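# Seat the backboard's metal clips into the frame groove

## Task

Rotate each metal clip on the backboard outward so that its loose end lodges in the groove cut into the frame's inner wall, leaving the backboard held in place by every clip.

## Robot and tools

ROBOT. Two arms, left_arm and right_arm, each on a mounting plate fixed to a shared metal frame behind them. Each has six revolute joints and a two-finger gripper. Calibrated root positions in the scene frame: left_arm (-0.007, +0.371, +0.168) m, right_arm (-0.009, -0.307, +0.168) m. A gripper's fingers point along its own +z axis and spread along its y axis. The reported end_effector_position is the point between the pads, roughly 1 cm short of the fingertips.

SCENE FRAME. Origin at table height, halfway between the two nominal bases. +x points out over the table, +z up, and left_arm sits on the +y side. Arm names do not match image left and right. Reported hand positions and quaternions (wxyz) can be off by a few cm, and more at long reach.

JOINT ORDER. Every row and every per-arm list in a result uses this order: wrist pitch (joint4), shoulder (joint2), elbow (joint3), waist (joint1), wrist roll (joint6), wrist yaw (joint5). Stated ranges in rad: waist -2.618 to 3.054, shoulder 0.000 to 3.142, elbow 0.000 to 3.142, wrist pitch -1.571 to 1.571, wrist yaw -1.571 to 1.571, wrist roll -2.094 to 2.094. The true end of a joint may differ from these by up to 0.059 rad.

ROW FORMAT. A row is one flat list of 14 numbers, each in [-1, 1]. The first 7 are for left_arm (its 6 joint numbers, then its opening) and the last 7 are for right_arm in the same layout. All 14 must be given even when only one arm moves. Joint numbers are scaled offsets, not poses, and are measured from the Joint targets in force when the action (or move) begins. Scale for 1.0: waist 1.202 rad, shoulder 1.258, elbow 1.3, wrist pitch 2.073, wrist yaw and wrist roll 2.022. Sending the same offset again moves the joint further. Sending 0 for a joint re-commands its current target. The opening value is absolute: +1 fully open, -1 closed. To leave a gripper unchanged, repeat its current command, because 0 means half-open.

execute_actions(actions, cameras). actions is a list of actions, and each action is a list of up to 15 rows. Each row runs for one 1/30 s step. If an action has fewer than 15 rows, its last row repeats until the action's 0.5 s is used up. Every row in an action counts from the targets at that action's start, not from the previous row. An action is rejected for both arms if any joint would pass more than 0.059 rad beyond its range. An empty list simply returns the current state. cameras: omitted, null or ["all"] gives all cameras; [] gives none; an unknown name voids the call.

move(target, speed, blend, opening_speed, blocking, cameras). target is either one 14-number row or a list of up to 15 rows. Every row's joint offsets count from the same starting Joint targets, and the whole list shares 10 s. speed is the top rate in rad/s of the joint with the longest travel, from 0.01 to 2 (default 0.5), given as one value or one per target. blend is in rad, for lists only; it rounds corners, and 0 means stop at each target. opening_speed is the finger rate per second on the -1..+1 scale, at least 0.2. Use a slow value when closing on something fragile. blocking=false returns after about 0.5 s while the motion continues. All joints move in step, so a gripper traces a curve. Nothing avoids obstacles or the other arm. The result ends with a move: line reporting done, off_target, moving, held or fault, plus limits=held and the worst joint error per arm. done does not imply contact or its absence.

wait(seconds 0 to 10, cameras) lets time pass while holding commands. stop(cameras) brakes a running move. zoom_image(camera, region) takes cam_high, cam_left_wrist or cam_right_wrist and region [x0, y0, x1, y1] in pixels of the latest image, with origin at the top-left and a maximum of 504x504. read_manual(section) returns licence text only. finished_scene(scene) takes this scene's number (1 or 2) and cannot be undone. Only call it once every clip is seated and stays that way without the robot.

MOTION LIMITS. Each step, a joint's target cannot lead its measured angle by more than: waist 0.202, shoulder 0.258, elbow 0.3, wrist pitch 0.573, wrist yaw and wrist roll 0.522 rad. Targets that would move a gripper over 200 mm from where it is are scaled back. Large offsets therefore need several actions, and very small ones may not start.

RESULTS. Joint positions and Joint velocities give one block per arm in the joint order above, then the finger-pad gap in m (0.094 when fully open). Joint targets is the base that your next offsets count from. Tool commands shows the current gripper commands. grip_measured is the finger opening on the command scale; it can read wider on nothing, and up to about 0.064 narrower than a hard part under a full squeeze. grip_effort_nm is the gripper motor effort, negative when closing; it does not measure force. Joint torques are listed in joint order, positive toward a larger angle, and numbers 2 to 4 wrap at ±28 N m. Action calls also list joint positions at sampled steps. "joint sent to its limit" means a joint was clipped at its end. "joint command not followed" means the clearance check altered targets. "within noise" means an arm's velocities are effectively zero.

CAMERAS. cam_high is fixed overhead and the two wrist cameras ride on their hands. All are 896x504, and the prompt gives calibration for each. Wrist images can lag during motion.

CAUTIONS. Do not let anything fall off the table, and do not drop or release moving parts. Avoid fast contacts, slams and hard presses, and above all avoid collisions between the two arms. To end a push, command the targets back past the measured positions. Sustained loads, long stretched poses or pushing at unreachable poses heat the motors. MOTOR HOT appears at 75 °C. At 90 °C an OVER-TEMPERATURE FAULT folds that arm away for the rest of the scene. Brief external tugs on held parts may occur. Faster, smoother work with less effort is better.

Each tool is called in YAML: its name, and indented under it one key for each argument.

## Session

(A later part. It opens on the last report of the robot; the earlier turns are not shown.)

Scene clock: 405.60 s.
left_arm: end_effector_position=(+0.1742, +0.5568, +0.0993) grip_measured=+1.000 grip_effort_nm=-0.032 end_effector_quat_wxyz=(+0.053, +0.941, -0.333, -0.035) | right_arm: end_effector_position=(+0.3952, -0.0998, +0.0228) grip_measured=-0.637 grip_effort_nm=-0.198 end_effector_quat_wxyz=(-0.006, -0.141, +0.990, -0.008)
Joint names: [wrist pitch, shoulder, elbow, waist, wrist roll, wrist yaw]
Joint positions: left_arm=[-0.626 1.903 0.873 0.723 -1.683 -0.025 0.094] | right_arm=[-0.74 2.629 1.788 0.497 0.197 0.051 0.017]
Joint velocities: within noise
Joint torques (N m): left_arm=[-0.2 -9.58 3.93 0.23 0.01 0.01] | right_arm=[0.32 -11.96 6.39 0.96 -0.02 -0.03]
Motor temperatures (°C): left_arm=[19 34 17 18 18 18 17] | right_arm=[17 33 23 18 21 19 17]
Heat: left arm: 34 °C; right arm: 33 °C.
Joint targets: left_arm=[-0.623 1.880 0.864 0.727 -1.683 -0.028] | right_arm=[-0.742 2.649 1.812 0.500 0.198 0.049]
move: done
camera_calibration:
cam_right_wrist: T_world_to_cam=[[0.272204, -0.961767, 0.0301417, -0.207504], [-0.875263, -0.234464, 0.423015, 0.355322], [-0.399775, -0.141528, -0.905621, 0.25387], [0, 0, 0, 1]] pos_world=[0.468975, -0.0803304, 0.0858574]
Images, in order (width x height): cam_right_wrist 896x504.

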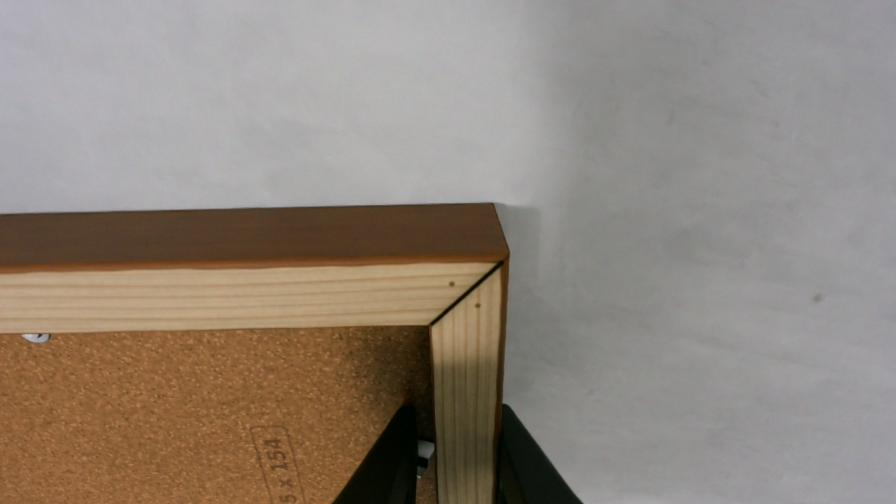

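move:
  target:
    - [0,0,0,0,0,0,1,0,0,0,0,0,0,-0.71]
    - [0,0,0,0,0,0,1,0,0,0,0,0,0,-0.35]
    - [0,0,0,0,0,0,1,-0.02,-0.042,0,0,0,0,-0.35]
  speed: 0.3
  opening_speed: 0.7
  cameras: ["cam_right_wrist"]

Scene clock: 417.03 s.
left_arm: end_effector_position=(+0.1742, +0.5568, +0.0993) grip_measured=+1.000 grip_effort_nm=-0.037 end_effector_quat_wxyz=(+0.053, +0.941, -0.333, -0.035) | right_arm: end_effector_position=(+0.3899, -0.1033, +0.0229) grip_measured=-0.352 grip_effort_nm=0.061 end_effector_quat_wxyz=(-0.017, -0.142, +0.990, -0.014)
Joint names: [wrist pitch, shoulder, elbow, waist, wrist roll, wrist yaw]
Joint positions: left_arm=[-0.626 1.903 0.873 0.723 -1.683 -0.025 0.094] | right_arm=[-0.766 2.629 1.788 0.497 0.197 0.054 0.03]
Joint velocities: within noise
Joint torques (N m): left_arm=[-0.2 -9.51 4.01 0.38 0 -0.02] | right_arm=[0.11 -16.91 6.39 0.96 -0.03 -0.05]
Motor temperatures (°C): left_arm=[19 34 17 18 18 18 17] | right_arm=[17 33 23 18 21 19 17]
Heat: left arm: 34 °C; right arm: 33 °C.
Joint targets: left_arm=[-0.623 1.880 0.864 0.727 -1.683 -0.028] | right_arm=[-0.783 2.596 1.812 0.500 0.198 0.049]
move: done
camera_calibration:
cam_right_wrist: T_world_to_cam=[[0.273997, -0.960954, 0.0386428, -0.210199], [-0.865862, -0.228997, 0.444795, 0.346214], [-0.418578, -0.155332, -0.894798, 0.256921], [0, 0, 0, 1]] pos_world=[0.464909, -0.0828011, 0.0840209]
Images, in order (width x height): cam_right_wrist 896x504.

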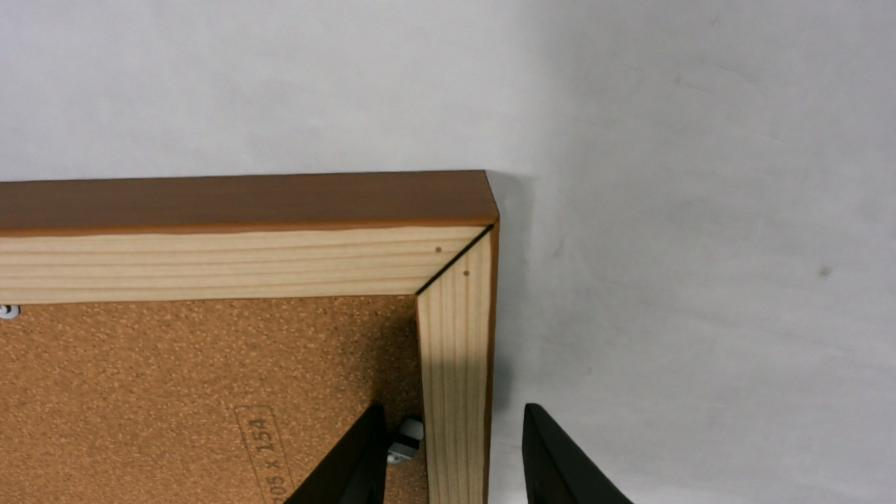

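move:
  target:
    - [0,0,0,0,0,0,1,0.027,0.037,0,0,0,0,-0.35]
    - [0,0,0,0,0,0,1,0.027,0.037,0,0,0,0,-0.82]
    - [0,0,0,0,0,0,1,0.027,0.037,0,0,0,0,-0.35]
  speed: 0.3
  opening_speed: 0.7
  cameras: ["cam_right_wrist"]

Scene clock: 428.17 s.
left_arm: end_effector_position=(+0.1742, +0.5568, +0.0993) grip_measured=+1.000 grip_effort_nm=-0.032 end_effector_quat_wxyz=(+0.053, +0.941, -0.333, -0.035) | right_arm: end_effector_position=(+0.3954, -0.0997, +0.0227) grip_measured=-0.352 grip_effort_nm=0.066 end_effector_quat_wxyz=(-0.005, -0.141, +0.990, -0.008)
Joint names: [wrist pitch, shoulder, elbow, waist, wrist roll, wrist yaw]
Joint positions: left_arm=[-0.626 1.903 0.873 0.723 -1.683 -0.025 0.094] | right_arm=[-0.739 2.629 1.788 0.497 0.197 0.051 0.03]
Joint velocities: within noise
Joint torques (N m): left_arm=[-0.21 -9.52 3.82 0.44 0.05 -0.05] | right_arm=[0.46 -12.56 6.39 0.98 -0.01 -0.04]
Motor temperatures (°C): left_arm=[19 34 17 18 18 18 17] | right_arm=[17 35 23 18 21 19 17]
Heat: left arm: 34 °C; right arm: 35 °C.
Joint targets: left_arm=[-0.623 1.880 0.864 0.727 -1.683 -0.028] | right_arm=[-0.728 2.643 1.812 0.500 0.198 0.049]
move: done
camera_calibration:
cam_right_wrist: T_world_to_cam=[[0.272155, -0.961786, 0.0299874, -0.207434], [-0.875556, -0.234586, 0.422341, 0.355674], [-0.399167, -0.141198, -0.905941, 0.253592], [0, 0, 0, 1]] pos_world=[0.469092, -0.0802641, 0.0857441]
Images, in order (width x height): cam_right_wrist 896x504.

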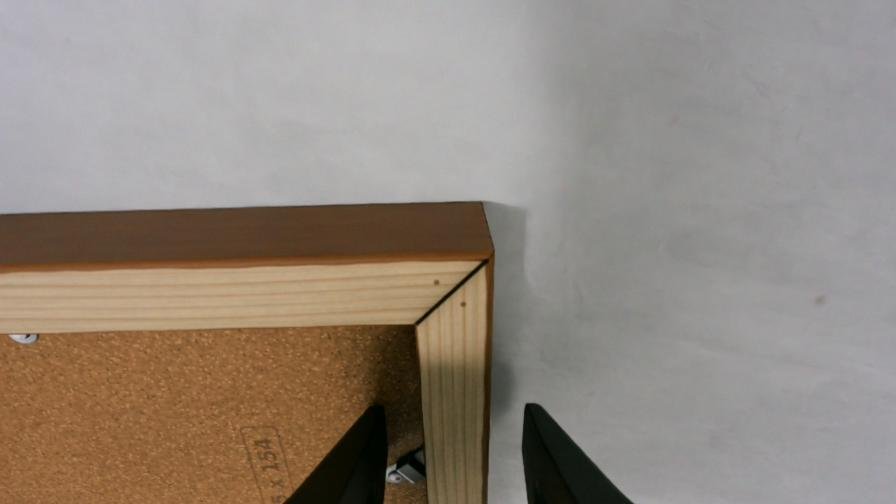

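zoom_image:
  camera: "cam_right_wrist"
  region: [360, 404, 500, 504]

Scaled by 3.600.

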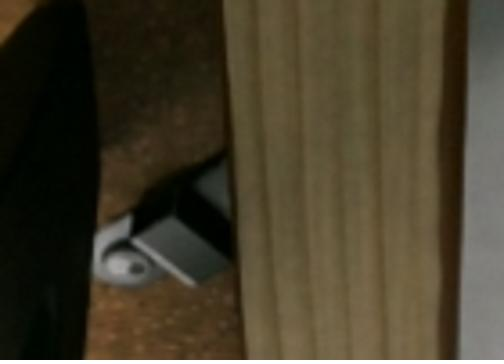

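move:
  target:
    - [0,0,0,0,0,0,1,0.0092,-0.0556,-0.0446,0,0,0,-0.35]
    - [0,0,0,0,0,0,1,0.0092,-0.0556,-0.0446,0,0,0,-0.82]
    - [0,0,0,0,0,0,1,0.0092,-0.0556,-0.0446,0,0,0,-0.35]
  speed: 0.3
  opening_speed: 0.7
  cameras: ["cam_right_wrist"]

Scene clock: 443.10 s.
left_arm: end_effector_position=(+0.1742, +0.5568, +0.0993) grip_measured=+1.000 grip_effort_nm=-0.037 end_effector_quat_wxyz=(+0.053, +0.941, -0.333, -0.035) | right_arm: end_effector_position=(+0.3956, -0.0997, +0.0246) grip_measured=-0.352 grip_effort_nm=0.056 end_effector_quat_wxyz=(+0.001, -0.141, +0.990, -0.006)
Joint names: [wrist pitch, shoulder, elbow, waist, wrist roll, wrist yaw]
Joint positions: left_arm=[-0.626 1.903 0.873 0.723 -1.683 -0.025 0.094] | right_arm=[-0.719 2.614 1.766 0.497 0.197 0.051 0.03]
Joint velocities: within noise
Joint torques (N m): left_arm=[-0.18 -9.61 3.79 0.39 0.03 -0.03] | right_arm=[0.47 -17.77 3.85 0.95 -0.02 -0.02]
Motor temperatures (°C): left_arm=[19 34 17 18 18 18 17] | right_arm=[17 34 23 18 21 19 17]
Heat: left arm: 34 °C; right arm: 34 °C.
Joint targets: left_arm=[-0.623 1.880 0.864 0.727 -1.683 -0.028] | right_arm=[-0.708 2.573 1.754 0.500 0.198 0.049]
move: off_target (right_arm); target 2's new numbers were sent with right_arm's shoulder 0.041 rad from that target; target 3's new numbers were sent with right_arm's shoulder 0.041 rad from that target; right_arm: the shoulder is farthest, 0.041 rad from its target
camera_calibration:
cam_right_wrist: T_world_to_cam=[[0.271331, -0.962097, 0.027359, -0.207156], [-0.880467, -0.236626, 0.410836, 0.357127], [-0.388791, -0.135561, -0.911299, 0.251996], [0, 0, 0, 1]] pos_world=[0.46862, -0.0806373, 0.0885909]
Images, in order (width x height): cam_right_wrist 896x504.

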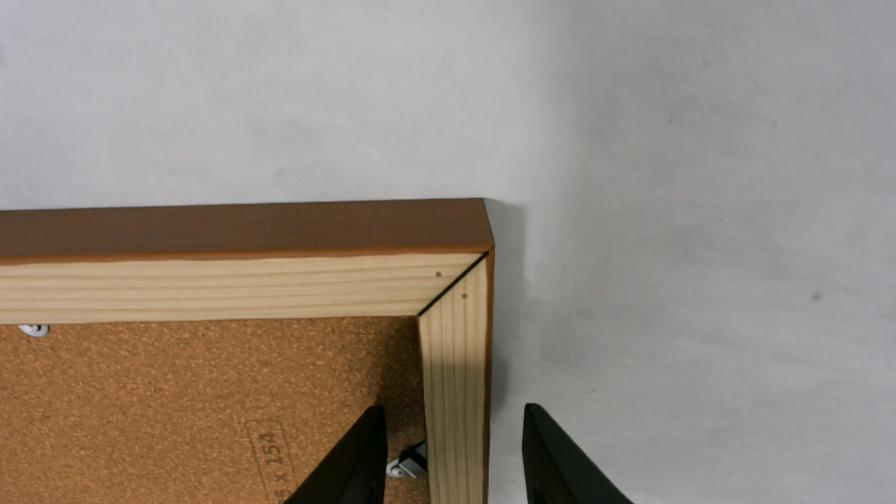

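move:
  target:
    - [0,0,0,0,0,0,1,0.0063,-0.0127,-0.0231,0,0,0,-0.35]
    - [0,0,0,0,0,0,1,0.0063,-0.0127,-0.0231,0,0,0,-0.82]
    - [0,0,0,0,0,0,1,0.0063,-0.0127,-0.0231,0,0,0,-0.35]
  speed: 0.3
  opening_speed: 0.7
  cameras: ["cam_right_wrist"]

Scene clock: 450.43 s.
left_arm: end_effector_position=(+0.1742, +0.5568, +0.0993) grip_measured=+1.000 grip_effort_nm=-0.027 end_effector_quat_wxyz=(+0.053, +0.941, -0.333, -0.035) | right_arm: end_effector_position=(+0.3915, -0.1016, +0.0251) grip_measured=-0.352 grip_effort_nm=0.066 end_effector_quat_wxyz=(+0.000, -0.141, +0.990, -0.005)
Joint names: [wrist pitch, shoulder, elbow, waist, wrist roll, wrist yaw]
Joint positions: left_arm=[-0.626 1.903 0.873 0.723 -1.683 -0.025 0.094] | right_arm=[-0.706 2.599 1.736 0.497 0.197 0.049 0.03]
Joint velocities: within noise
Joint torques (N m): left_arm=[-0.16 -9.57 3.99 0.36 0.03 -0.05] | right_arm=[0.46 -17.62 3.82 0.94 -0.02 -0.02]
Motor temperatures (°C): left_arm=[19 34 17 18 18 18 17] | right_arm=[17 34 23 18 21 19 17]
Heat: left arm: 34 °C; right arm: 34 °C.
Joint targets: left_arm=[-0.623 1.880 0.864 0.727 -1.683 -0.028] | right_arm=[-0.696 2.557 1.723 0.500 0.198 0.049]
move: off_target (right_arm); target 2's new numbers were sent with right_arm's shoulder 0.042 rad from that target; target 3's new numbers were sent with right_arm's shoulder 0.042 rad from that target; right_arm: the shoulder is farthest, 0.042 rad from its target
camera_calibration:
cam_right_wrist: T_world_to_cam=[[0.27144, -0.962099, 0.0261753, -0.207875], [-0.879607, -0.236943, 0.412493, 0.352337], [-0.390657, -0.134991, -0.910585, 0.251415], [0, 0, 0, 1]] pos_world=[0.46456, -0.0825739, 0.0890395]
Images, in order (width x height): cam_right_wrist 896x504.

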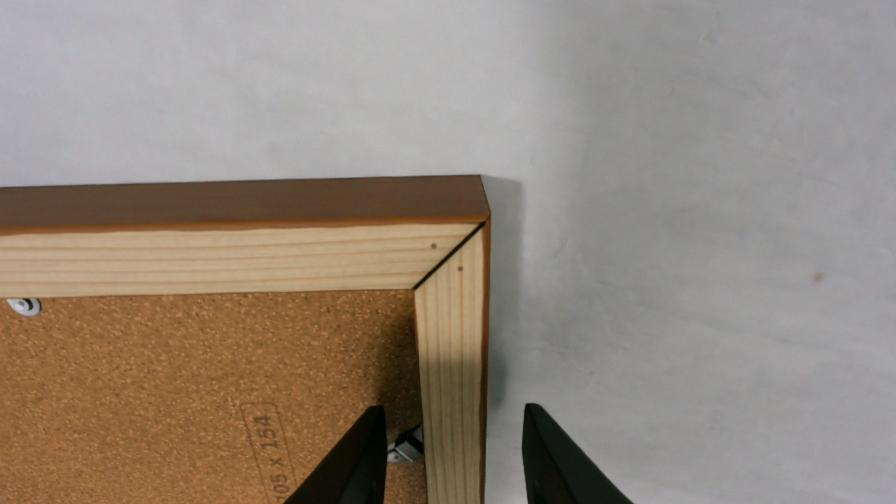

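move:
  target:
    - [0,0,0,0,0,0,1,-0.0246,0.0755,0.0738,0,0,0,-0.35]
    - [0,0,0,0,0,0,1,-0.0246,0.0755,0.0738,0,0,0,-0.76]
    - [0,0,0,0,0,0,1,-0.0246,0.0755,0.0738,0,0,0,-0.35]
  speed: 0.3
  opening_speed: 0.7
  cameras: ["cam_right_wrist"]

Scene clock: 468.87 s.
left_arm: end_effector_position=(+0.1742, +0.5568, +0.0993) grip_measured=+1.000 grip_effort_nm=-0.032 end_effector_quat_wxyz=(+0.053, +0.941, -0.333, -0.035) | right_arm: end_effector_position=(+0.3972, -0.0991, +0.0227) grip_measured=-0.352 grip_effort_nm=0.061 end_effector_quat_wxyz=(-0.003, -0.141, +0.990, -0.008)
Joint names: [wrist pitch, shoulder, elbow, waist, wrist roll, wrist yaw]
Joint positions: left_arm=[-0.626 1.903 0.873 0.723 -1.683 -0.025 0.094] | right_arm=[-0.74 2.633 1.795 0.497 0.197 0.052 0.03]
Joint velocities: within noise
Joint torques (N m): left_arm=[-0.2 -9.48 3.88 0.43 0.01 -0.02] | right_arm=[0.28 -12.11 6.45 0.94 -0.03 -0.04]
Motor temperatures (°C): left_arm=[19 34 17 18 18 18 17] | right_arm=[17 32 23 18 21 19 17]
Heat: left arm: 34 °C; right arm: 32 °C.
Joint targets: left_arm=[-0.623 1.880 0.864 0.727 -1.683 -0.028] | right_arm=[-0.747 2.652 1.820 0.500 0.198 0.049]
move: done
camera_calibration:
cam_right_wrist: T_world_to_cam=[[0.271929, -0.961825, 0.0307861, -0.207254], [-0.87716, -0.234581, 0.419002, 0.358088], [-0.395784, -0.140943, -0.907463, 0.253181], [0, 0, 0, 1]] pos_world=[0.470664, -0.0796572, 0.0860936]
Images, in order (width x height): cam_right_wrist 896x504.

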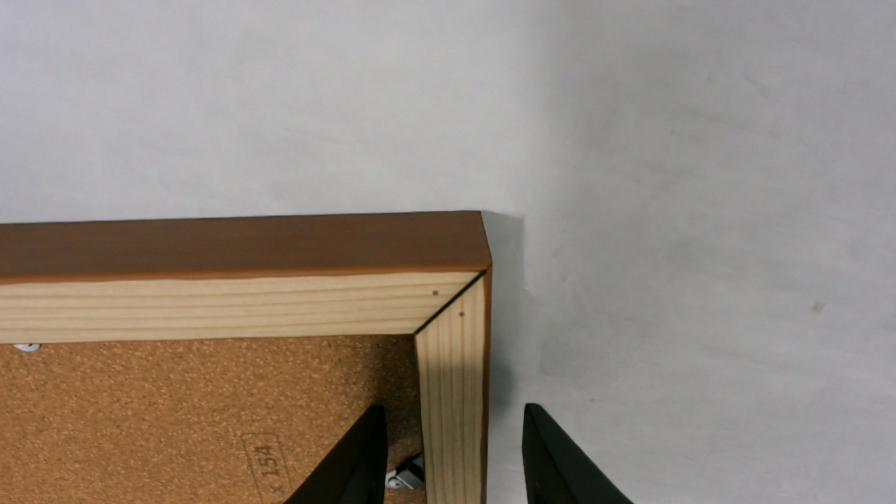

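zoom_image:
  camera: "cam_right_wrist"
  region: [360, 404, 500, 504]

Scaled by 3.600.

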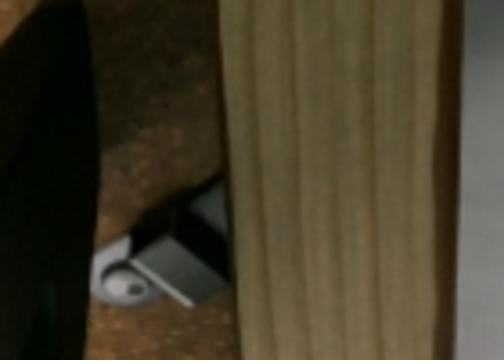

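move:
  target:
    - [0,0,0,0,0,0,1,-0.0526,-0.1407,0,0,0,0,-0.35]
    - [0,0,0,0,0,0,1,0.124,-0.4142,-0.5592,0.0483,0.0168,0,-0.06]
  speed: [0.5,0.9]
  opening_speed: 1.5
  cameras: ["cam_right_wrist"]

Scene clock: 499.50 s.
left_arm: end_effector_position=(+0.1742, +0.5568, +0.0993) grip_measured=+1.000 grip_effort_nm=-0.037 end_effector_quat_wxyz=(+0.053, +0.941, -0.333, -0.035) | right_arm: end_effector_position=(+0.2866, -0.1381, +0.0717) grip_measured=-0.062 grip_effort_nm=0.066 end_effector_quat_wxyz=(+0.005, -0.154, +0.988, -0.005)
Joint names: [wrist pitch, shoulder, elbow, waist, wrist roll, wrist yaw]
Joint positions: left_arm=[-0.626 1.903 0.873 0.723 -1.683 -0.025 0.094] | right_arm=[-0.501 2.162 1.101 0.55 0.225 0.052 0.044]
Joint velocities: within noise
Joint torques (N m): left_arm=[-0.21 -9.55 3.88 0.43 0.04 -0.05] | right_arm=[0.49 -12.98 3.54 1.24 0.04 -0.04]
Motor temperatures (°C): left_arm=[19 35 17 18 18 18 17] | right_arm=[17 30 24 18 21 19 17]
Heat: left arm: 35 °C; right arm: 30 °C.
Joint targets: left_arm=[-0.623 1.880 0.864 0.727 -1.683 -0.028] | right_arm=[-0.490 2.131 1.093 0.559 0.232 0.049]
move: done
camera_calibration:
cam_right_wrist: T_world_to_cam=[[0.295361, -0.95501, 0.0268114, -0.221705], [-0.877352, -0.260021, 0.40329, 0.229091], [-0.378174, -0.142639, -0.91468, 0.243564], [0, 0, 0, 1]] pos_world=[0.358586, -0.117421, 0.136337]
Images, in order (width x height): cam_right_wrist 896x504.

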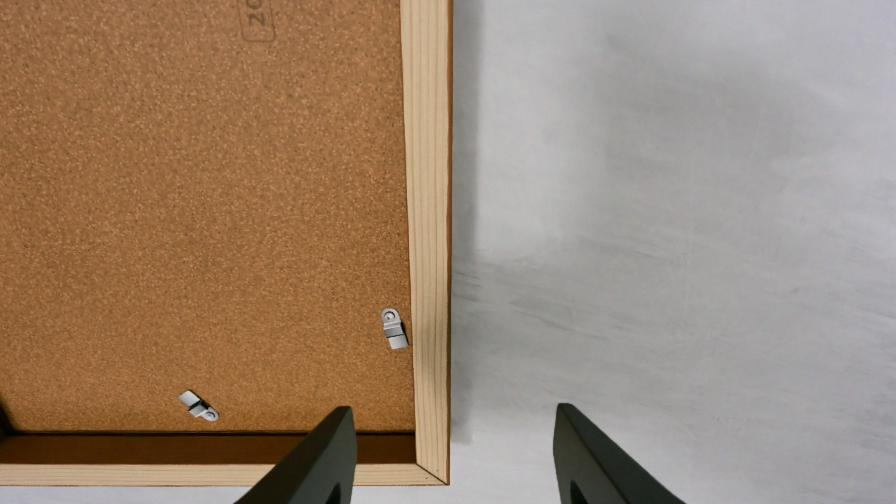

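move:
  target: [0,0,0,0,0,0,1,0.0709,0.1606,-0.0085,0.0145,0.0089,0,-0.06]
  speed: 0.35
  cameras: ["cam_right_wrist"]

Scene clock: 519.80 s.
left_arm: end_effector_position=(+0.1742, +0.5568, +0.0993) grip_measured=+1.000 grip_effort_nm=-0.022 end_effector_quat_wxyz=(+0.053, +0.941, -0.333, -0.035) | right_arm: end_effector_position=(+0.2750, -0.1364, +0.0200) grip_measured=-0.062 grip_effort_nm=0.061 end_effector_quat_wxyz=(-0.010, -0.154, +0.988, -0.011)
Joint names: [wrist pitch, shoulder, elbow, waist, wrist roll, wrist yaw]
Joint positions: left_arm=[-0.626 1.903 0.873 0.723 -1.683 -0.025 0.094] | right_arm=[-0.366 2.32 1.09 0.566 0.242 0.052 0.044]
Joint velocities: within noise
Joint torques (N m): left_arm=[-0.18 -9.48 4.03 0.35 -0.03 0.01] | right_arm=[0.56 -9.21 2.78 1.39 0.05 -0.04]
Motor temperatures (°C): left_arm=[19 35 17 18 18 18 17] | right_arm=[17 31 23 18 21 19 17]
Heat: left arm: 35 °C; right arm: 31 °C.
Joint targets: left_arm=[-0.623 1.880 0.864 0.727 -1.683 -0.028] | right_arm=[-0.342 2.333 1.081 0.576 0.250 0.049]
move: done
camera_calibration:
cam_right_wrist: T_world_to_cam=[[0.296392, -0.954448, 0.0343731, -0.21566], [-0.865543, -0.253222, 0.432104, 0.237328], [-0.403717, -0.157823, -0.901168, 0.196826], [0, 0, 0, 1]] pos_world=[0.348799, -0.114676, 0.0822361]
Images, in order (width x height): cam_right_wrist 896x504.

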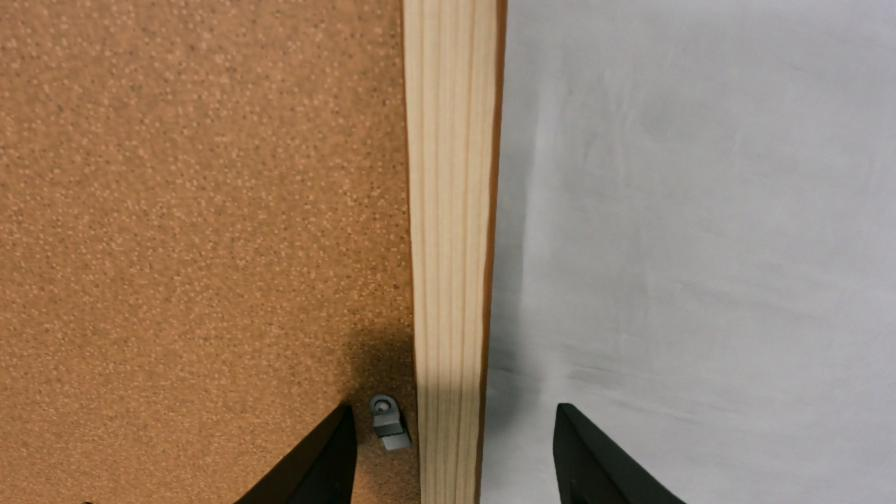

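move:
  target:
    - [0,0,0,0,0,0,1,0.0142,-0.064,-0.0338,0,0,0,-0.06]
    - [0,0,0,0,0,0,1,0.0142,-0.064,-0.0338,0,0,0,-0.72]
  speed: 0.3
  opening_speed: 0.6
  cameras: ["cam_right_wrist"]

Scene clock: 533.90 s.
left_arm: end_effector_position=(+0.1742, +0.5568, +0.0993) grip_measured=+1.000 grip_effort_nm=-0.032 end_effector_quat_wxyz=(+0.053, +0.941, -0.333, -0.035) | right_arm: end_effector_position=(+0.2755, -0.1354, +0.0262) grip_measured=-0.718 grip_effort_nm=-0.154 end_effector_quat_wxyz=(+0.007, -0.153, +0.988, -0.002)
Joint names: [wrist pitch, shoulder, elbow, waist, wrist roll, wrist yaw]
Joint positions: left_arm=[-0.626 1.903 0.873 0.723 -1.683 -0.025 0.094] | right_arm=[-0.323 2.281 1.047 0.568 0.243 0.05 0.013]
Joint velocities: within noise
Joint torques (N m): left_arm=[-0.2 -9.57 3.84 0.36 0.06 -0.04] | right_arm=[0.5 -12.94 2.77 1.28 0.04 -0.02]
Motor temperatures (°C): left_arm=[19 35 17 18 18 18 17] | right_arm=[17 31 23 18 21 19 17]
Heat: left arm: 35 °C; right arm: 31 °C.
Joint targets: left_arm=[-0.623 1.880 0.864 0.727 -1.683 -0.028] | right_arm=[-0.313 2.252 1.037 0.576 0.250 0.049]
move: done
camera_calibration:
cam_right_wrist: T_world_to_cam=[[0.294002, -0.955537, 0.0226205, -0.214165], [-0.879113, -0.261048, 0.398766, 0.238905], [-0.375131, -0.137124, -0.916774, 0.198081], [0, 0, 0, 1]] pos_world=[0.347296, -0.115116, 0.0911725]
Images, in order (width x height): cam_right_wrist 896x504.

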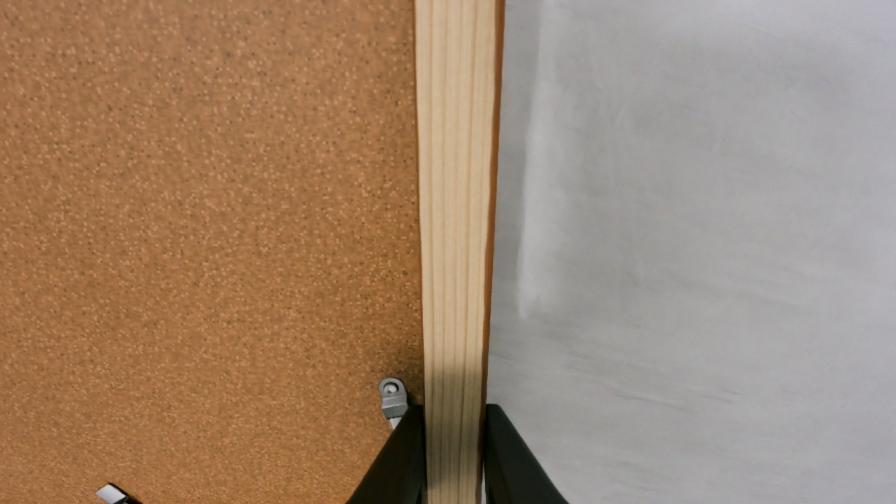

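move:
  target:
    - [0,0,0,0,0,0,1,0,0,0,0,0,0,-0.06]
    - [0,0,0,0,0,0,1,-0.0174,0.0604,0.0458,0,0,0,-0.06]
    - [0,0,0,0,0,0,1,-0.0174,0.0604,0.0458,0,0,0,-0.72]
  speed: 0.3
  opening_speed: 0.7
  cameras: ["cam_right_wrist"]

Scene clock: 549.23 s.
left_arm: end_effector_position=(+0.1742, +0.5568, +0.0993) grip_measured=+1.000 grip_effort_nm=-0.022 end_effector_quat_wxyz=(+0.053, +0.941, -0.333, -0.035) | right_arm: end_effector_position=(+0.2739, -0.1321, +0.0200) grip_measured=-0.620 grip_effort_nm=-1.053 end_effector_quat_wxyz=(-0.006, -0.154, +0.988, +0.000)
Joint names: [wrist pitch, shoulder, elbow, waist, wrist roll, wrist yaw]
Joint positions: left_arm=[-0.626 1.903 0.873 0.723 -1.683 -0.025 0.094] | right_arm=[-0.343 2.315 1.077 0.57 0.245 0.036 0.018]
Joint velocities: within noise
Joint torques (N m): left_arm=[-0.21 -9.55 3.95 0.38 0.04 -0.05] | right_arm=[0.29 -9.03 4.81 1.02 0.03 0.12]
Motor temperatures (°C): left_arm=[19 35 17 18 18 18 17] | right_arm=[17 33 23 18 21 19 17]
Heat: left arm: 35 °C; right arm: 33 °C.
Joint targets: left_arm=[-0.623 1.880 0.864 0.727 -1.683 -0.028] | right_arm=[-0.349 2.328 1.097 0.576 0.250 0.049]
move: done
camera_calibration:
cam_right_wrist: T_world_to_cam=[[0.296465, -0.954932, 0.0146273, -0.210852], [-0.86758, -0.26288, 0.422136, 0.236888], [-0.399265, -0.137839, -0.906415, 0.198561], [0, 0, 0, 1]] pos_world=[0.347308, -0.111707, 0.0830638]
Images, in order (width x height): cam_right_wrist 896x504.

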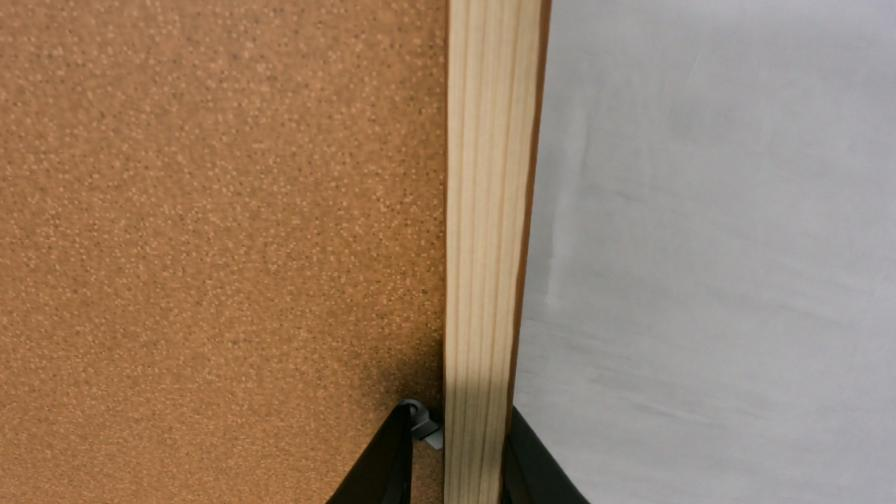

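move:
  target:
    - [0,0,0,0,0,0,1,0,0,0,0,0,0,-0.4]
    - [0,0,0,0,0,0,1,0.0152,-0.052,-0.0377,0,0,0,-0.4]
    - [0,0,0,0,0,0,1,0.0152,-0.052,-0.0377,0,0,0,-0.72]
  speed: 0.3
  opening_speed: 0.7
  cameras: ["cam_right_wrist"]

Scene clock: 557.20 s.
left_arm: end_effector_position=(+0.1742, +0.5568, +0.0993) grip_measured=+1.000 grip_effort_nm=-0.032 end_effector_quat_wxyz=(+0.053, +0.941, -0.333, -0.035) | right_arm: end_effector_position=(+0.2754, -0.1343, +0.0238) grip_measured=-0.718 grip_effort_nm=-0.164 end_effector_quat_wxyz=(+0.004, -0.154, +0.988, -0.004)
Joint names: [wrist pitch, shoulder, elbow, waist, wrist roll, wrist yaw]
Joint positions: left_arm=[-0.626 1.903 0.873 0.723 -1.683 -0.025 0.094] | right_arm=[-0.328 2.294 1.058 0.57 0.245 0.05 0.013]
Joint velocities: within noise
Joint torques (N m): left_arm=[-0.19 -9.4 3.9 0.43 0.05 -0.01] | right_arm=[0.49 -13.19 2.71 1.03 0.02 -0.02]
Motor temperatures (°C): left_arm=[19 35 17 18 18 18 17] | right_arm=[17 32 23 18 21 19 18]
Heat: left arm: 35 °C; right arm: 32 °C.
Joint targets: left_arm=[-0.623 1.880 0.864 0.727 -1.683 -0.028] | right_arm=[-0.317 2.263 1.048 0.576 0.250 0.049]
move: done
camera_calibration:
cam_right_wrist: T_world_to_cam=[[0.295512, -0.955028, 0.0243832, -0.213448], [-0.876299, -0.260809, 0.405066, 0.239076], [-0.38049, -0.141069, -0.913962, 0.196861], [0, 0, 0, 1]] pos_world=[0.347483, -0.113725, 0.0882865]
Images, in order (width x height): cam_right_wrist 896x504.

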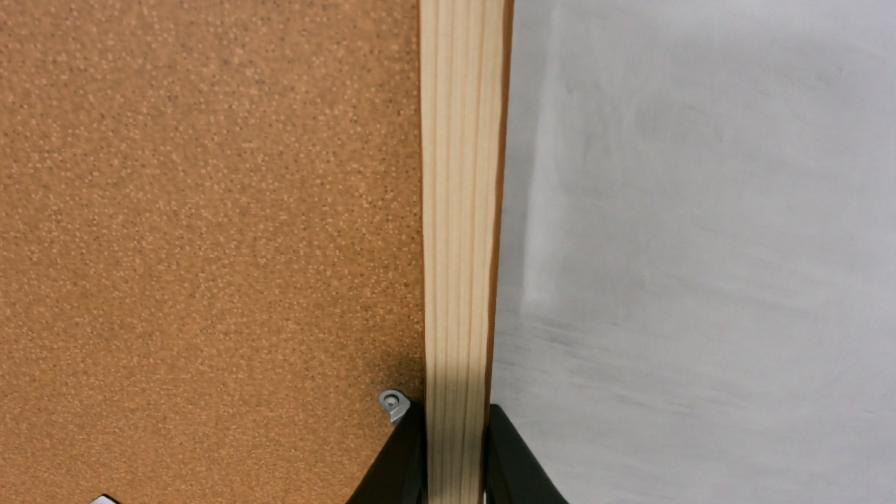

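move:
  target: [0,0,0,0,0,0,1,0,0,0,0,0,0,-0.3]
  opening_speed: 1.0
  cameras: ["cam_right_wrist"]

zoom_image:
  camera: "cam_right_wrist"
  region: [320, 340, 544, 466]

Scene clock: 561.50 s.
left_arm: end_effector_position=(+0.1742, +0.5568, +0.0993) grip_measured=+1.000 grip_effort_nm=-0.032 end_effector_quat_wxyz=(+0.053, +0.941, -0.333, -0.035) | right_arm: end_effector_position=(+0.2754, -0.1343, +0.0238) grip_measured=-0.302 grip_effort_nm=0.056 end_effector_quat_wxyz=(+0.004, -0.154, +0.988, -0.004)
Joint names: [wrist pitch, shoulder, elbow, waist, wrist roll, wrist yaw]
Joint positions: left_arm=[-0.626 1.903 0.873 0.723 -1.683 -0.025 0.094] | right_arm=[-0.328 2.294 1.058 0.57 0.245 0.05 0.033]
Joint velocities: within noise
Joint torques (N m): left_arm=[-0.21 -9.52 3.9 0.36 0.02 -0.06] | right_arm=[0.49 -13.19 2.7 1.02 0.01 -0.02]
Motor temperatures (°C): left_arm=[19 35 17 18 18 18 17] | right_arm=[17 33 23 18 21 19 18]
Heat: left arm: 35 °C; right arm: 33 °C.
Joint targets: left_arm=[-0.623 1.880 0.864 0.727 -1.683 -0.028] | right_arm=[-0.317 2.263 1.048 0.576 0.250 0.049]
move: done
camera_calibration:
cam_right_wrist: T_world_to_cam=[[0.29549, -0.955037, 0.0242877, -0.213417], [-0.876434, -0.260877, 0.40473, 0.239196], [-0.380196, -0.14088, -0.914114, 0.196847], [0, 0, 0, 1]] pos_world=[0.347543, -0.113689, 0.0883144]
Images, in order (width x height): cam_right_wrist 896x504.

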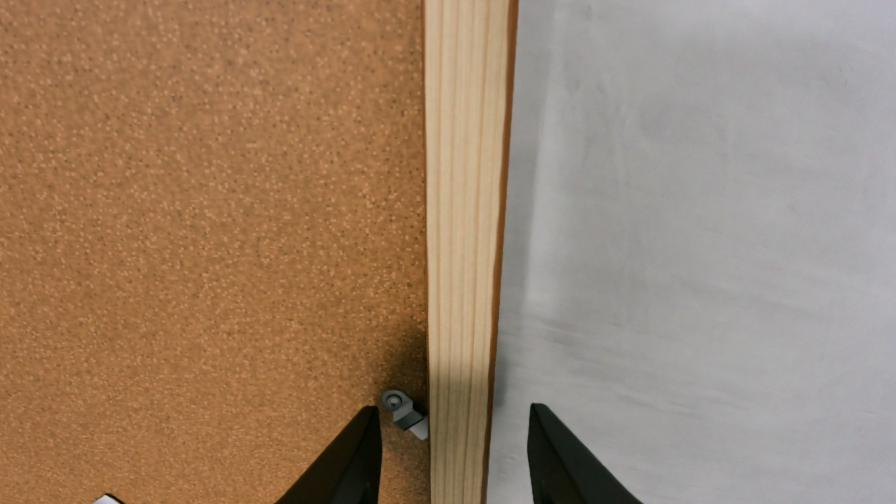

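Scaled by 2.250.

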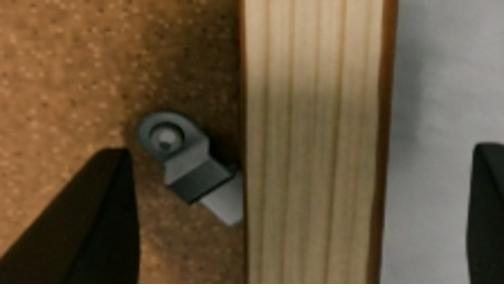

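move:
  target:
    - [0,0,0,0,0,0,1,0.0012,0.0449,-0.0058,0,0,0,-0.3]
    - [0,0,0,0,0,0,1,0.0012,0.0449,-0.0058,0,0,0,-0.72]
    - [0,0,0,0,0,0,1,0.0012,0.0449,-0.0058,0,0,0,-0.35]
  speed: 0.3
  opening_speed: 0.7
  cameras: ["cam_right_wrist"]

Scene clock: 571.30 s.
left_arm: end_effector_position=(+0.1742, +0.5568, +0.0993) grip_measured=+1.000 grip_effort_nm=-0.022 end_effector_quat_wxyz=(+0.053, +0.941, -0.333, -0.035) | right_arm: end_effector_position=(+0.2727, -0.1388, +0.0197) grip_measured=-0.352 grip_effort_nm=0.085 end_effector_quat_wxyz=(+0.001, -0.152, +0.988, -0.013)
Joint names: [wrist pitch, shoulder, elbow, waist, wrist roll, wrist yaw]
Joint positions: left_arm=[-0.626 1.903 0.873 0.723 -1.683 -0.025 0.094] | right_arm=[-0.325 2.305 1.052 0.57 0.248 0.065 0.03]
Joint velocities: within noise
Joint torques (N m): left_arm=[-0.17 -9.48 3.85 0.24 0.02 -0.01] | right_arm=[0.46 -8.8 2.54 1.06 -0.03 -0.18]
Motor temperatures (°C): left_arm=[19 35 17 18 18 18 17] | right_arm=[17 33 23 18 21 19 18]
Heat: left arm: 35 °C; right arm: 33 °C.
Joint targets: left_arm=[-0.623 1.880 0.864 0.727 -1.683 -0.028] | right_arm=[-0.315 2.319 1.041 0.576 0.250 0.049]
move: done
camera_calibration:
cam_right_wrist: T_world_to_cam=[[0.292498, -0.955342, 0.0420273, -0.216484], [-0.875846, -0.249999, 0.412788, 0.238457], [-0.383847, -0.157549, -0.909857, 0.19008], [0, 0, 0, 1]] pos_world=[0.345134, -0.117255, 0.0836116]
Images, in order (width x height): cam_right_wrist 896x504.

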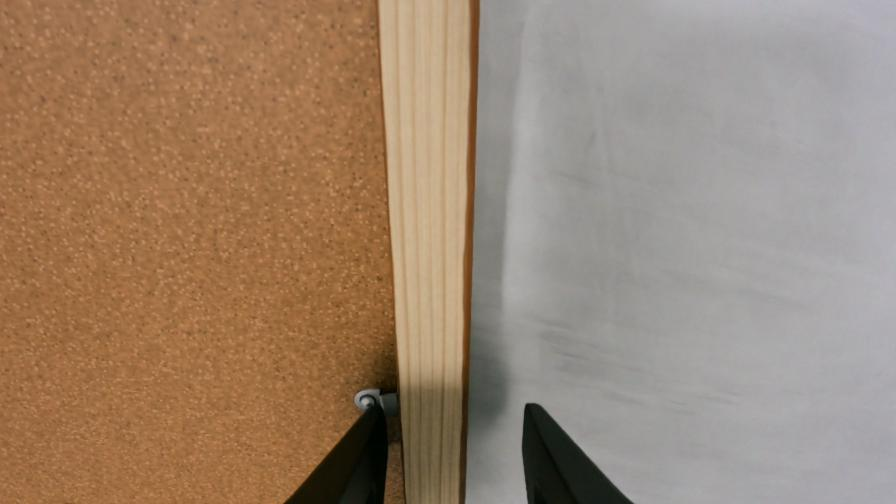

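move:
  target:
    - [0,0,0,0,0,0,1,-0.06,-0.13,0,0,0,0,-0.35]
    - [0,0,0,0,0,0,1,-0.0666,-0.1757,-0.0285,0.2629,-0.6266,0,0.15]
  speed: [0.5,0.9]
  opening_speed: 1.5
  cameras: ["cam_right_wrist","cam_high"]

Scene clock: 625.73 s.
left_arm: end_effector_position=(+0.1742, +0.5568, +0.0993) grip_measured=+1.000 grip_effort_nm=-0.037 end_effector_quat_wxyz=(+0.053, +0.941, -0.333, -0.035) | right_arm: end_effector_position=(+0.2051, -0.0617, +0.0722) grip_measured=+0.148 grip_effort_nm=0.066 end_effector_quat_wxyz=(-0.011, +0.807, -0.590, +0.010)
Joint names: [wrist pitch, shoulder, elbow, waist, wrist roll, wrist yaw]
Joint positions: left_arm=[-0.626 1.903 0.873 0.723 -1.683 -0.025 0.094] | right_arm=[-0.443 2.129 1.015 0.888 -1.01 0.057 0.054]
Joint velocities: within noise
Joint torques (N m): left_arm=[-0.2 -9.62 3.9 0.38 0.03 -0.04] | right_arm=[0.32 -12.38 3.17 0.84 -0.11 -0.08]
Motor temperatures (°C): left_arm=[19 35 17 18 18 18 17] | right_arm=[17 31 22 18 21 19 17]
Heat: left arm: 35 °C; right arm: 31 °C.
Joint targets: left_arm=[-0.623 1.880 0.864 0.727 -1.683 -0.028] | right_arm=[-0.453 2.098 1.004 0.892 -1.017 0.049]
move: done
camera_calibration:
cam_right_wrist: T_world_to_cam=[[0.954056, 0.296014, 0.0464018, -0.183997], [0.251423, -0.875144, 0.413413, -0.0930065], [0.162984, -0.382753, -0.909361, 0.0978987], [0, 0, 0, 1]] pos_world=[0.182971, 0.0105426, 0.136013]
Images, in order (width x height): cam_high 896x504, cam_right_wrist 896x504.

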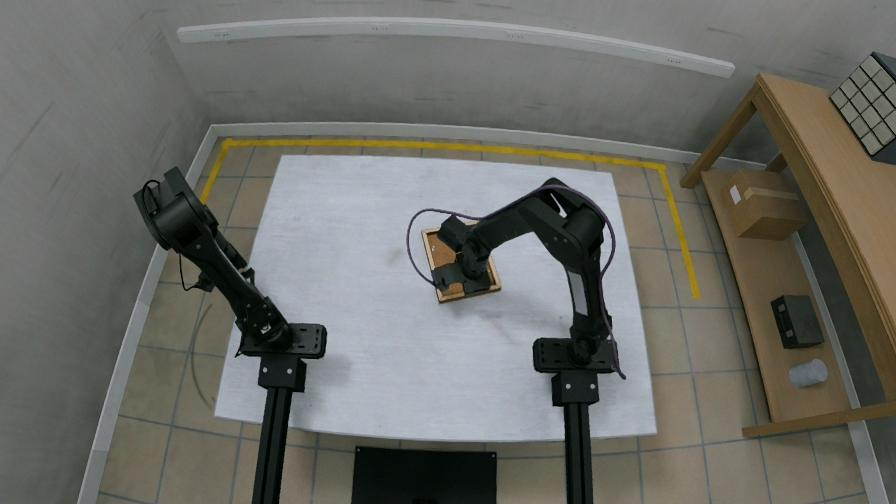

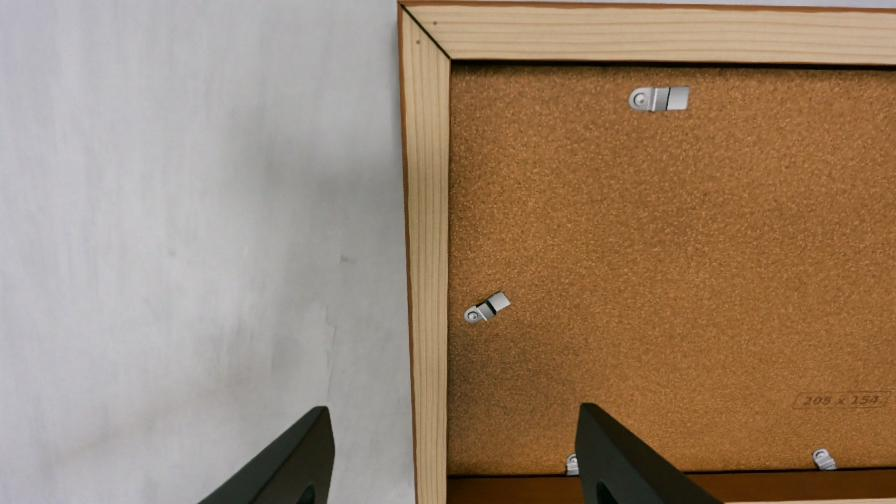

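move:
  target: [0,0,0,0,0,0,1,0.0767,0.1749,0.0308,0.0208,0.0252,0,0.36]
  speed: 0.35
  cameras: ["cam_right_wrist"]

Scene clock: 652.47 s.
left_arm: end_effector_position=(+0.1742, +0.5568, +0.0993) grip_measured=+1.000 grip_effort_nm=-0.022 end_effector_quat_wxyz=(+0.053, +0.941, -0.333, -0.035) | right_arm: end_effector_position=(+0.1962, -0.0585, +0.0200) grip_measured=+0.358 grip_effort_nm=0.056 end_effector_quat_wxyz=(+0.002, +0.804, -0.595, +0.010)
Joint names: [wrist pitch, shoulder, elbow, waist, wrist roll, wrist yaw]
Joint positions: left_arm=[-0.626 1.903 0.873 0.723 -1.683 -0.025 0.094] | right_arm=[-0.303 2.306 1.025 0.91 -0.973 0.059 0.064]
Joint velocities: within noise
Joint torques (N m): left_arm=[-0.21 -9.54 3.84 0.38 -0.02 -0.02] | right_arm=[0.45 -8.92 4.62 1.09 0.04 -0.11]
Motor temperatures (°C): left_arm=[19 35 17 18 18 18 17] | right_arm=[17 31 22 18 21 19 17]
Heat: left arm: 35 °C; right arm: 31 °C.
Joint targets: left_arm=[-0.623 1.880 0.864 0.727 -1.683 -0.028] | right_arm=[-0.294 2.318 1.043 0.917 -0.966 0.049]
move: done
camera_calibration:
cam_right_wrist: T_world_to_cam=[[0.958399, 0.284257, 0.025876, -0.175121], [0.246343, -0.869534, 0.428049, -0.0653553], [0.144176, -0.403867, -0.903385, 0.0554696], [0, 0, 0, 1]] pos_world=[0.175938, 0.015353, 0.0826171]
Images, in order (width x height): cam_right_wrist 896x504.

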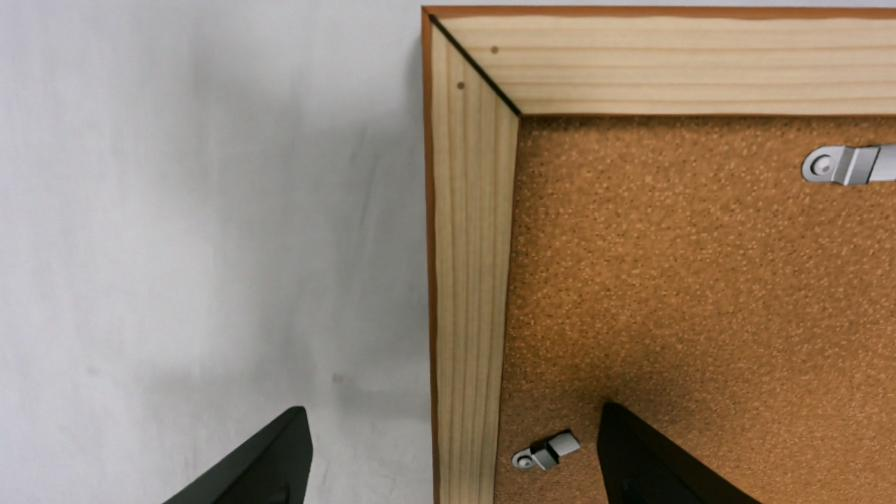

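move:
  target: [0,0,0,0,0,0,1,0,0,0,0,0,0,-0.70]
  opening_speed: 0.6
  cameras: ["cam_right_wrist"]

Scene clock: 662.93 s.
left_arm: end_effector_position=(+0.1742, +0.5568, +0.0993) grip_measured=+1.000 grip_effort_nm=-0.032 end_effector_quat_wxyz=(+0.053, +0.941, -0.333, -0.035) | right_arm: end_effector_position=(+0.1981, -0.0561, +0.0200) grip_measured=-0.698 grip_effort_nm=-0.159 end_effector_quat_wxyz=(-0.005, +0.803, -0.595, +0.011)
Joint names: [wrist pitch, shoulder, elbow, waist, wrist roll, wrist yaw]
Joint positions: left_arm=[-0.626 1.903 0.873 0.723 -1.683 -0.025 0.094] | right_arm=[-0.291 2.306 1.025 0.91 -0.973 0.059 0.014]
Joint velocities: within noise
Joint torques (N m): left_arm=[-0.22 -9.61 3.89 0.47 0.03 -0.03] | right_arm=[0.35 -8.92 4.66 1.16 0.03 -0.12]
Motor temperatures (°C): left_arm=[19 35 17 18 18 18 17] | right_arm=[17 30 22 18 21 19 17]
Heat: left arm: 35 °C; right arm: 30 °C.
Joint targets: left_arm=[-0.623 1.880 0.864 0.727 -1.683 -0.028] | right_arm=[-0.294 2.318 1.043 0.917 -0.966 0.049]
move: done
camera_calibration:
cam_right_wrist: T_world_to_cam=[[0.958399, 0.283125, 0.0362186, -0.177962], [0.24224, -0.873912, 0.421424, -0.0630241], [0.150967, -0.395119, -0.90614, 0.0553798], [0, 0, 0, 1]] pos_world=[0.177465, 0.0171895, 0.0831873]
Images, in order (width x height): cam_right_wrist 896x504.

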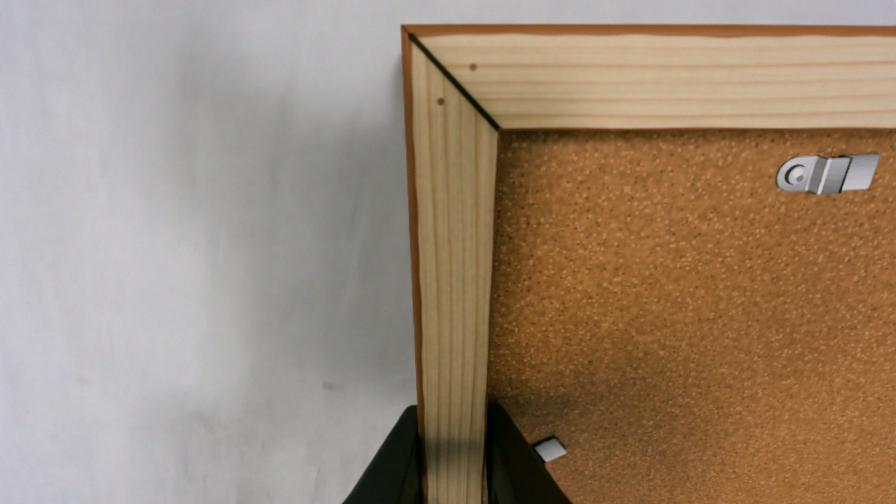

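move:
  target:
    - [0,0,0,0,0,0,1,0,0,0,0,0,0,-0.6]
    - [0,0,0,0,0,0,1,-0.03,-0.08,0,0,0,0,-0.6]
  opening_speed: 1.0
  cameras: ["cam_right_wrist"]

Scene clock: 673.00 s.
left_arm: end_effector_position=(+0.1742, +0.5568, +0.0993) grip_measured=+1.000 grip_effort_nm=-0.022 end_effector_quat_wxyz=(+0.053, +0.941, -0.333, -0.035) | right_arm: end_effector_position=(+0.2007, -0.0541, +0.0402) grip_measured=-0.602 grip_effort_nm=0.066 end_effector_quat_wxyz=(-0.010, +0.803, -0.596, +0.011)
Joint names: [wrist pitch, shoulder, elbow, waist, wrist roll, wrist yaw]
Joint positions: left_arm=[-0.626 1.903 0.873 0.723 -1.683 -0.025 0.094] | right_arm=[-0.346 2.24 1.025 0.91 -0.973 0.059 0.019]
Joint velocities: within noise
Joint torques (N m): left_arm=[-0.19 -9.55 4.03 0.39 0 -0.04] | right_arm=[0.32 -12.03 4.94 1.11 0.05 -0.11]
Motor temperatures (°C): left_arm=[19 35 17 18 18 18 17] | right_arm=[17 29 22 18 21 19 17]
Heat: left arm: 35 °C; right arm: 29 °C.
Joint targets: left_arm=[-0.623 1.880 0.864 0.727 -1.683 -0.028] | right_arm=[-0.356 2.218 1.043 0.917 -0.966 0.049]
move: done
camera_calibration:
cam_right_wrist: T_world_to_cam=[[0.958351, 0.282029, 0.0449829, -0.182166], [0.238748, -0.877587, 0.41574, -0.0696639], [0.156727, -0.387686, -0.90837, 0.0733874], [0, 0, 0, 1]] pos_world=[0.179709, 0.0186912, 0.103819]
Images, in order (width x height): cam_right_wrist 896x504.

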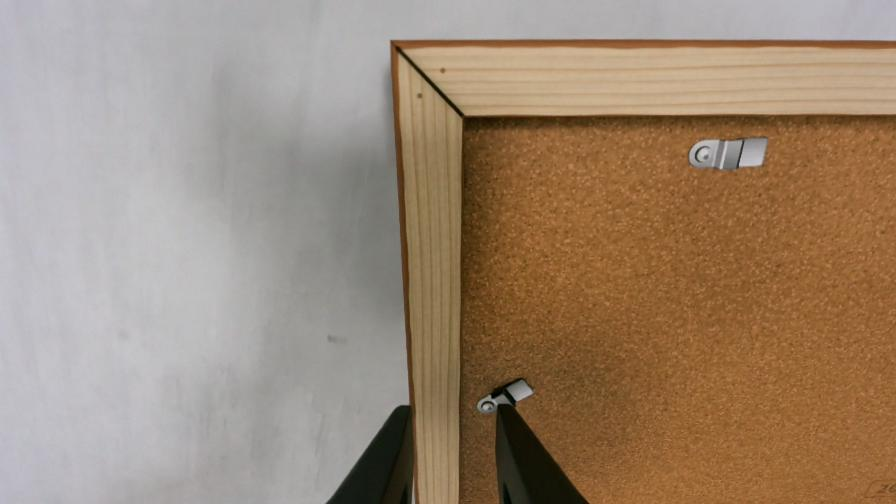

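move:
  target:
    - [0,0,0,0,0,0,1,-0.0333,-0.0314,0,0,0,0,-0.6]
    - [0,0,0,0,0,0,1,-0.0333,-0.0314,0.0358,-0.0225,0.2112,0,0.06]
  speed: 0.5
  opening_speed: 1.5
  cameras: ["cam_right_wrist"]

Scene clock: 765.17 s.
left_arm: end_effector_position=(+0.1742, +0.5568, +0.0993) grip_measured=+1.000 grip_effort_nm=-0.032 end_effector_quat_wxyz=(+0.053, +0.941, -0.333, -0.035) | right_arm: end_effector_position=(+0.2108, -0.0498, +0.0576) grip_measured=+0.058 grip_effort_nm=0.066 end_effector_quat_wxyz=(+0.015, -0.654, +0.757, -0.008)
Joint names: [wrist pitch, shoulder, elbow, waist, wrist roll, wrist yaw]
Joint positions: left_arm=[-0.626 1.903 0.873 0.723 -1.683 -0.025 0.094] | right_arm=[-0.417 2.204 1.067 0.897 -0.546 0.059 0.05]
Joint velocities: within noise
Joint torques (N m): left_arm=[-0.19 -9.59 3.89 0.38 0.01 -0.02] | right_arm=[0.33 -12.45 5.59 -0.23 0.04 -0.11]
Motor temperatures (°C): left_arm=[19 35 17 18 18 18 17] | right_arm=[17 30 23 18 21 19 17]
Heat: left arm: 35 °C; right arm: 30 °C.
Joint targets: left_arm=[-0.623 1.880 0.864 0.727 -1.683 -0.028] | right_arm=[-0.425 2.178 1.090 0.890 -0.539 0.049]
move: done
camera_calibration:
cam_right_wrist: T_world_to_cam=[[0.98696, -0.153734, 0.0477167, -0.221699], [-0.159925, -0.902795, 0.399229, 0.00815098], [-0.0182966, -0.401654, -0.915609, 0.125916], [0, 0, 0, 1]] pos_world=[0.222415, 0.0238507, 0.122614]
Images, in order (width x height): cam_right_wrist 896x504.

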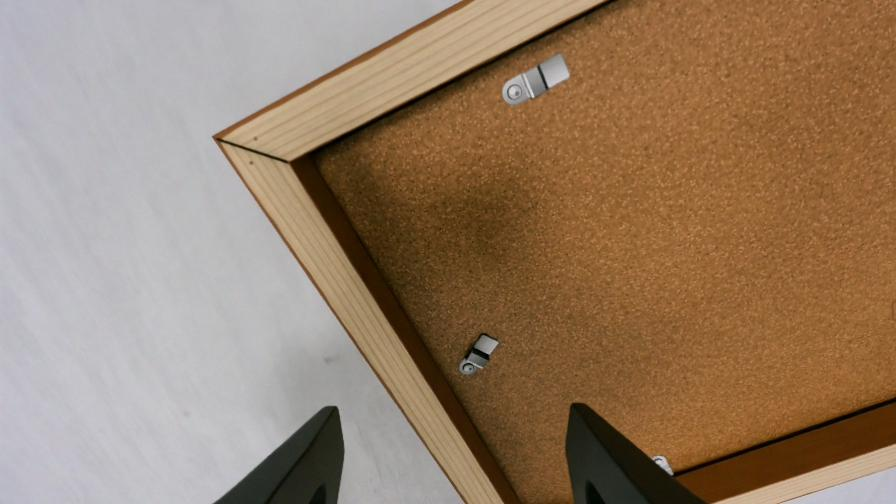

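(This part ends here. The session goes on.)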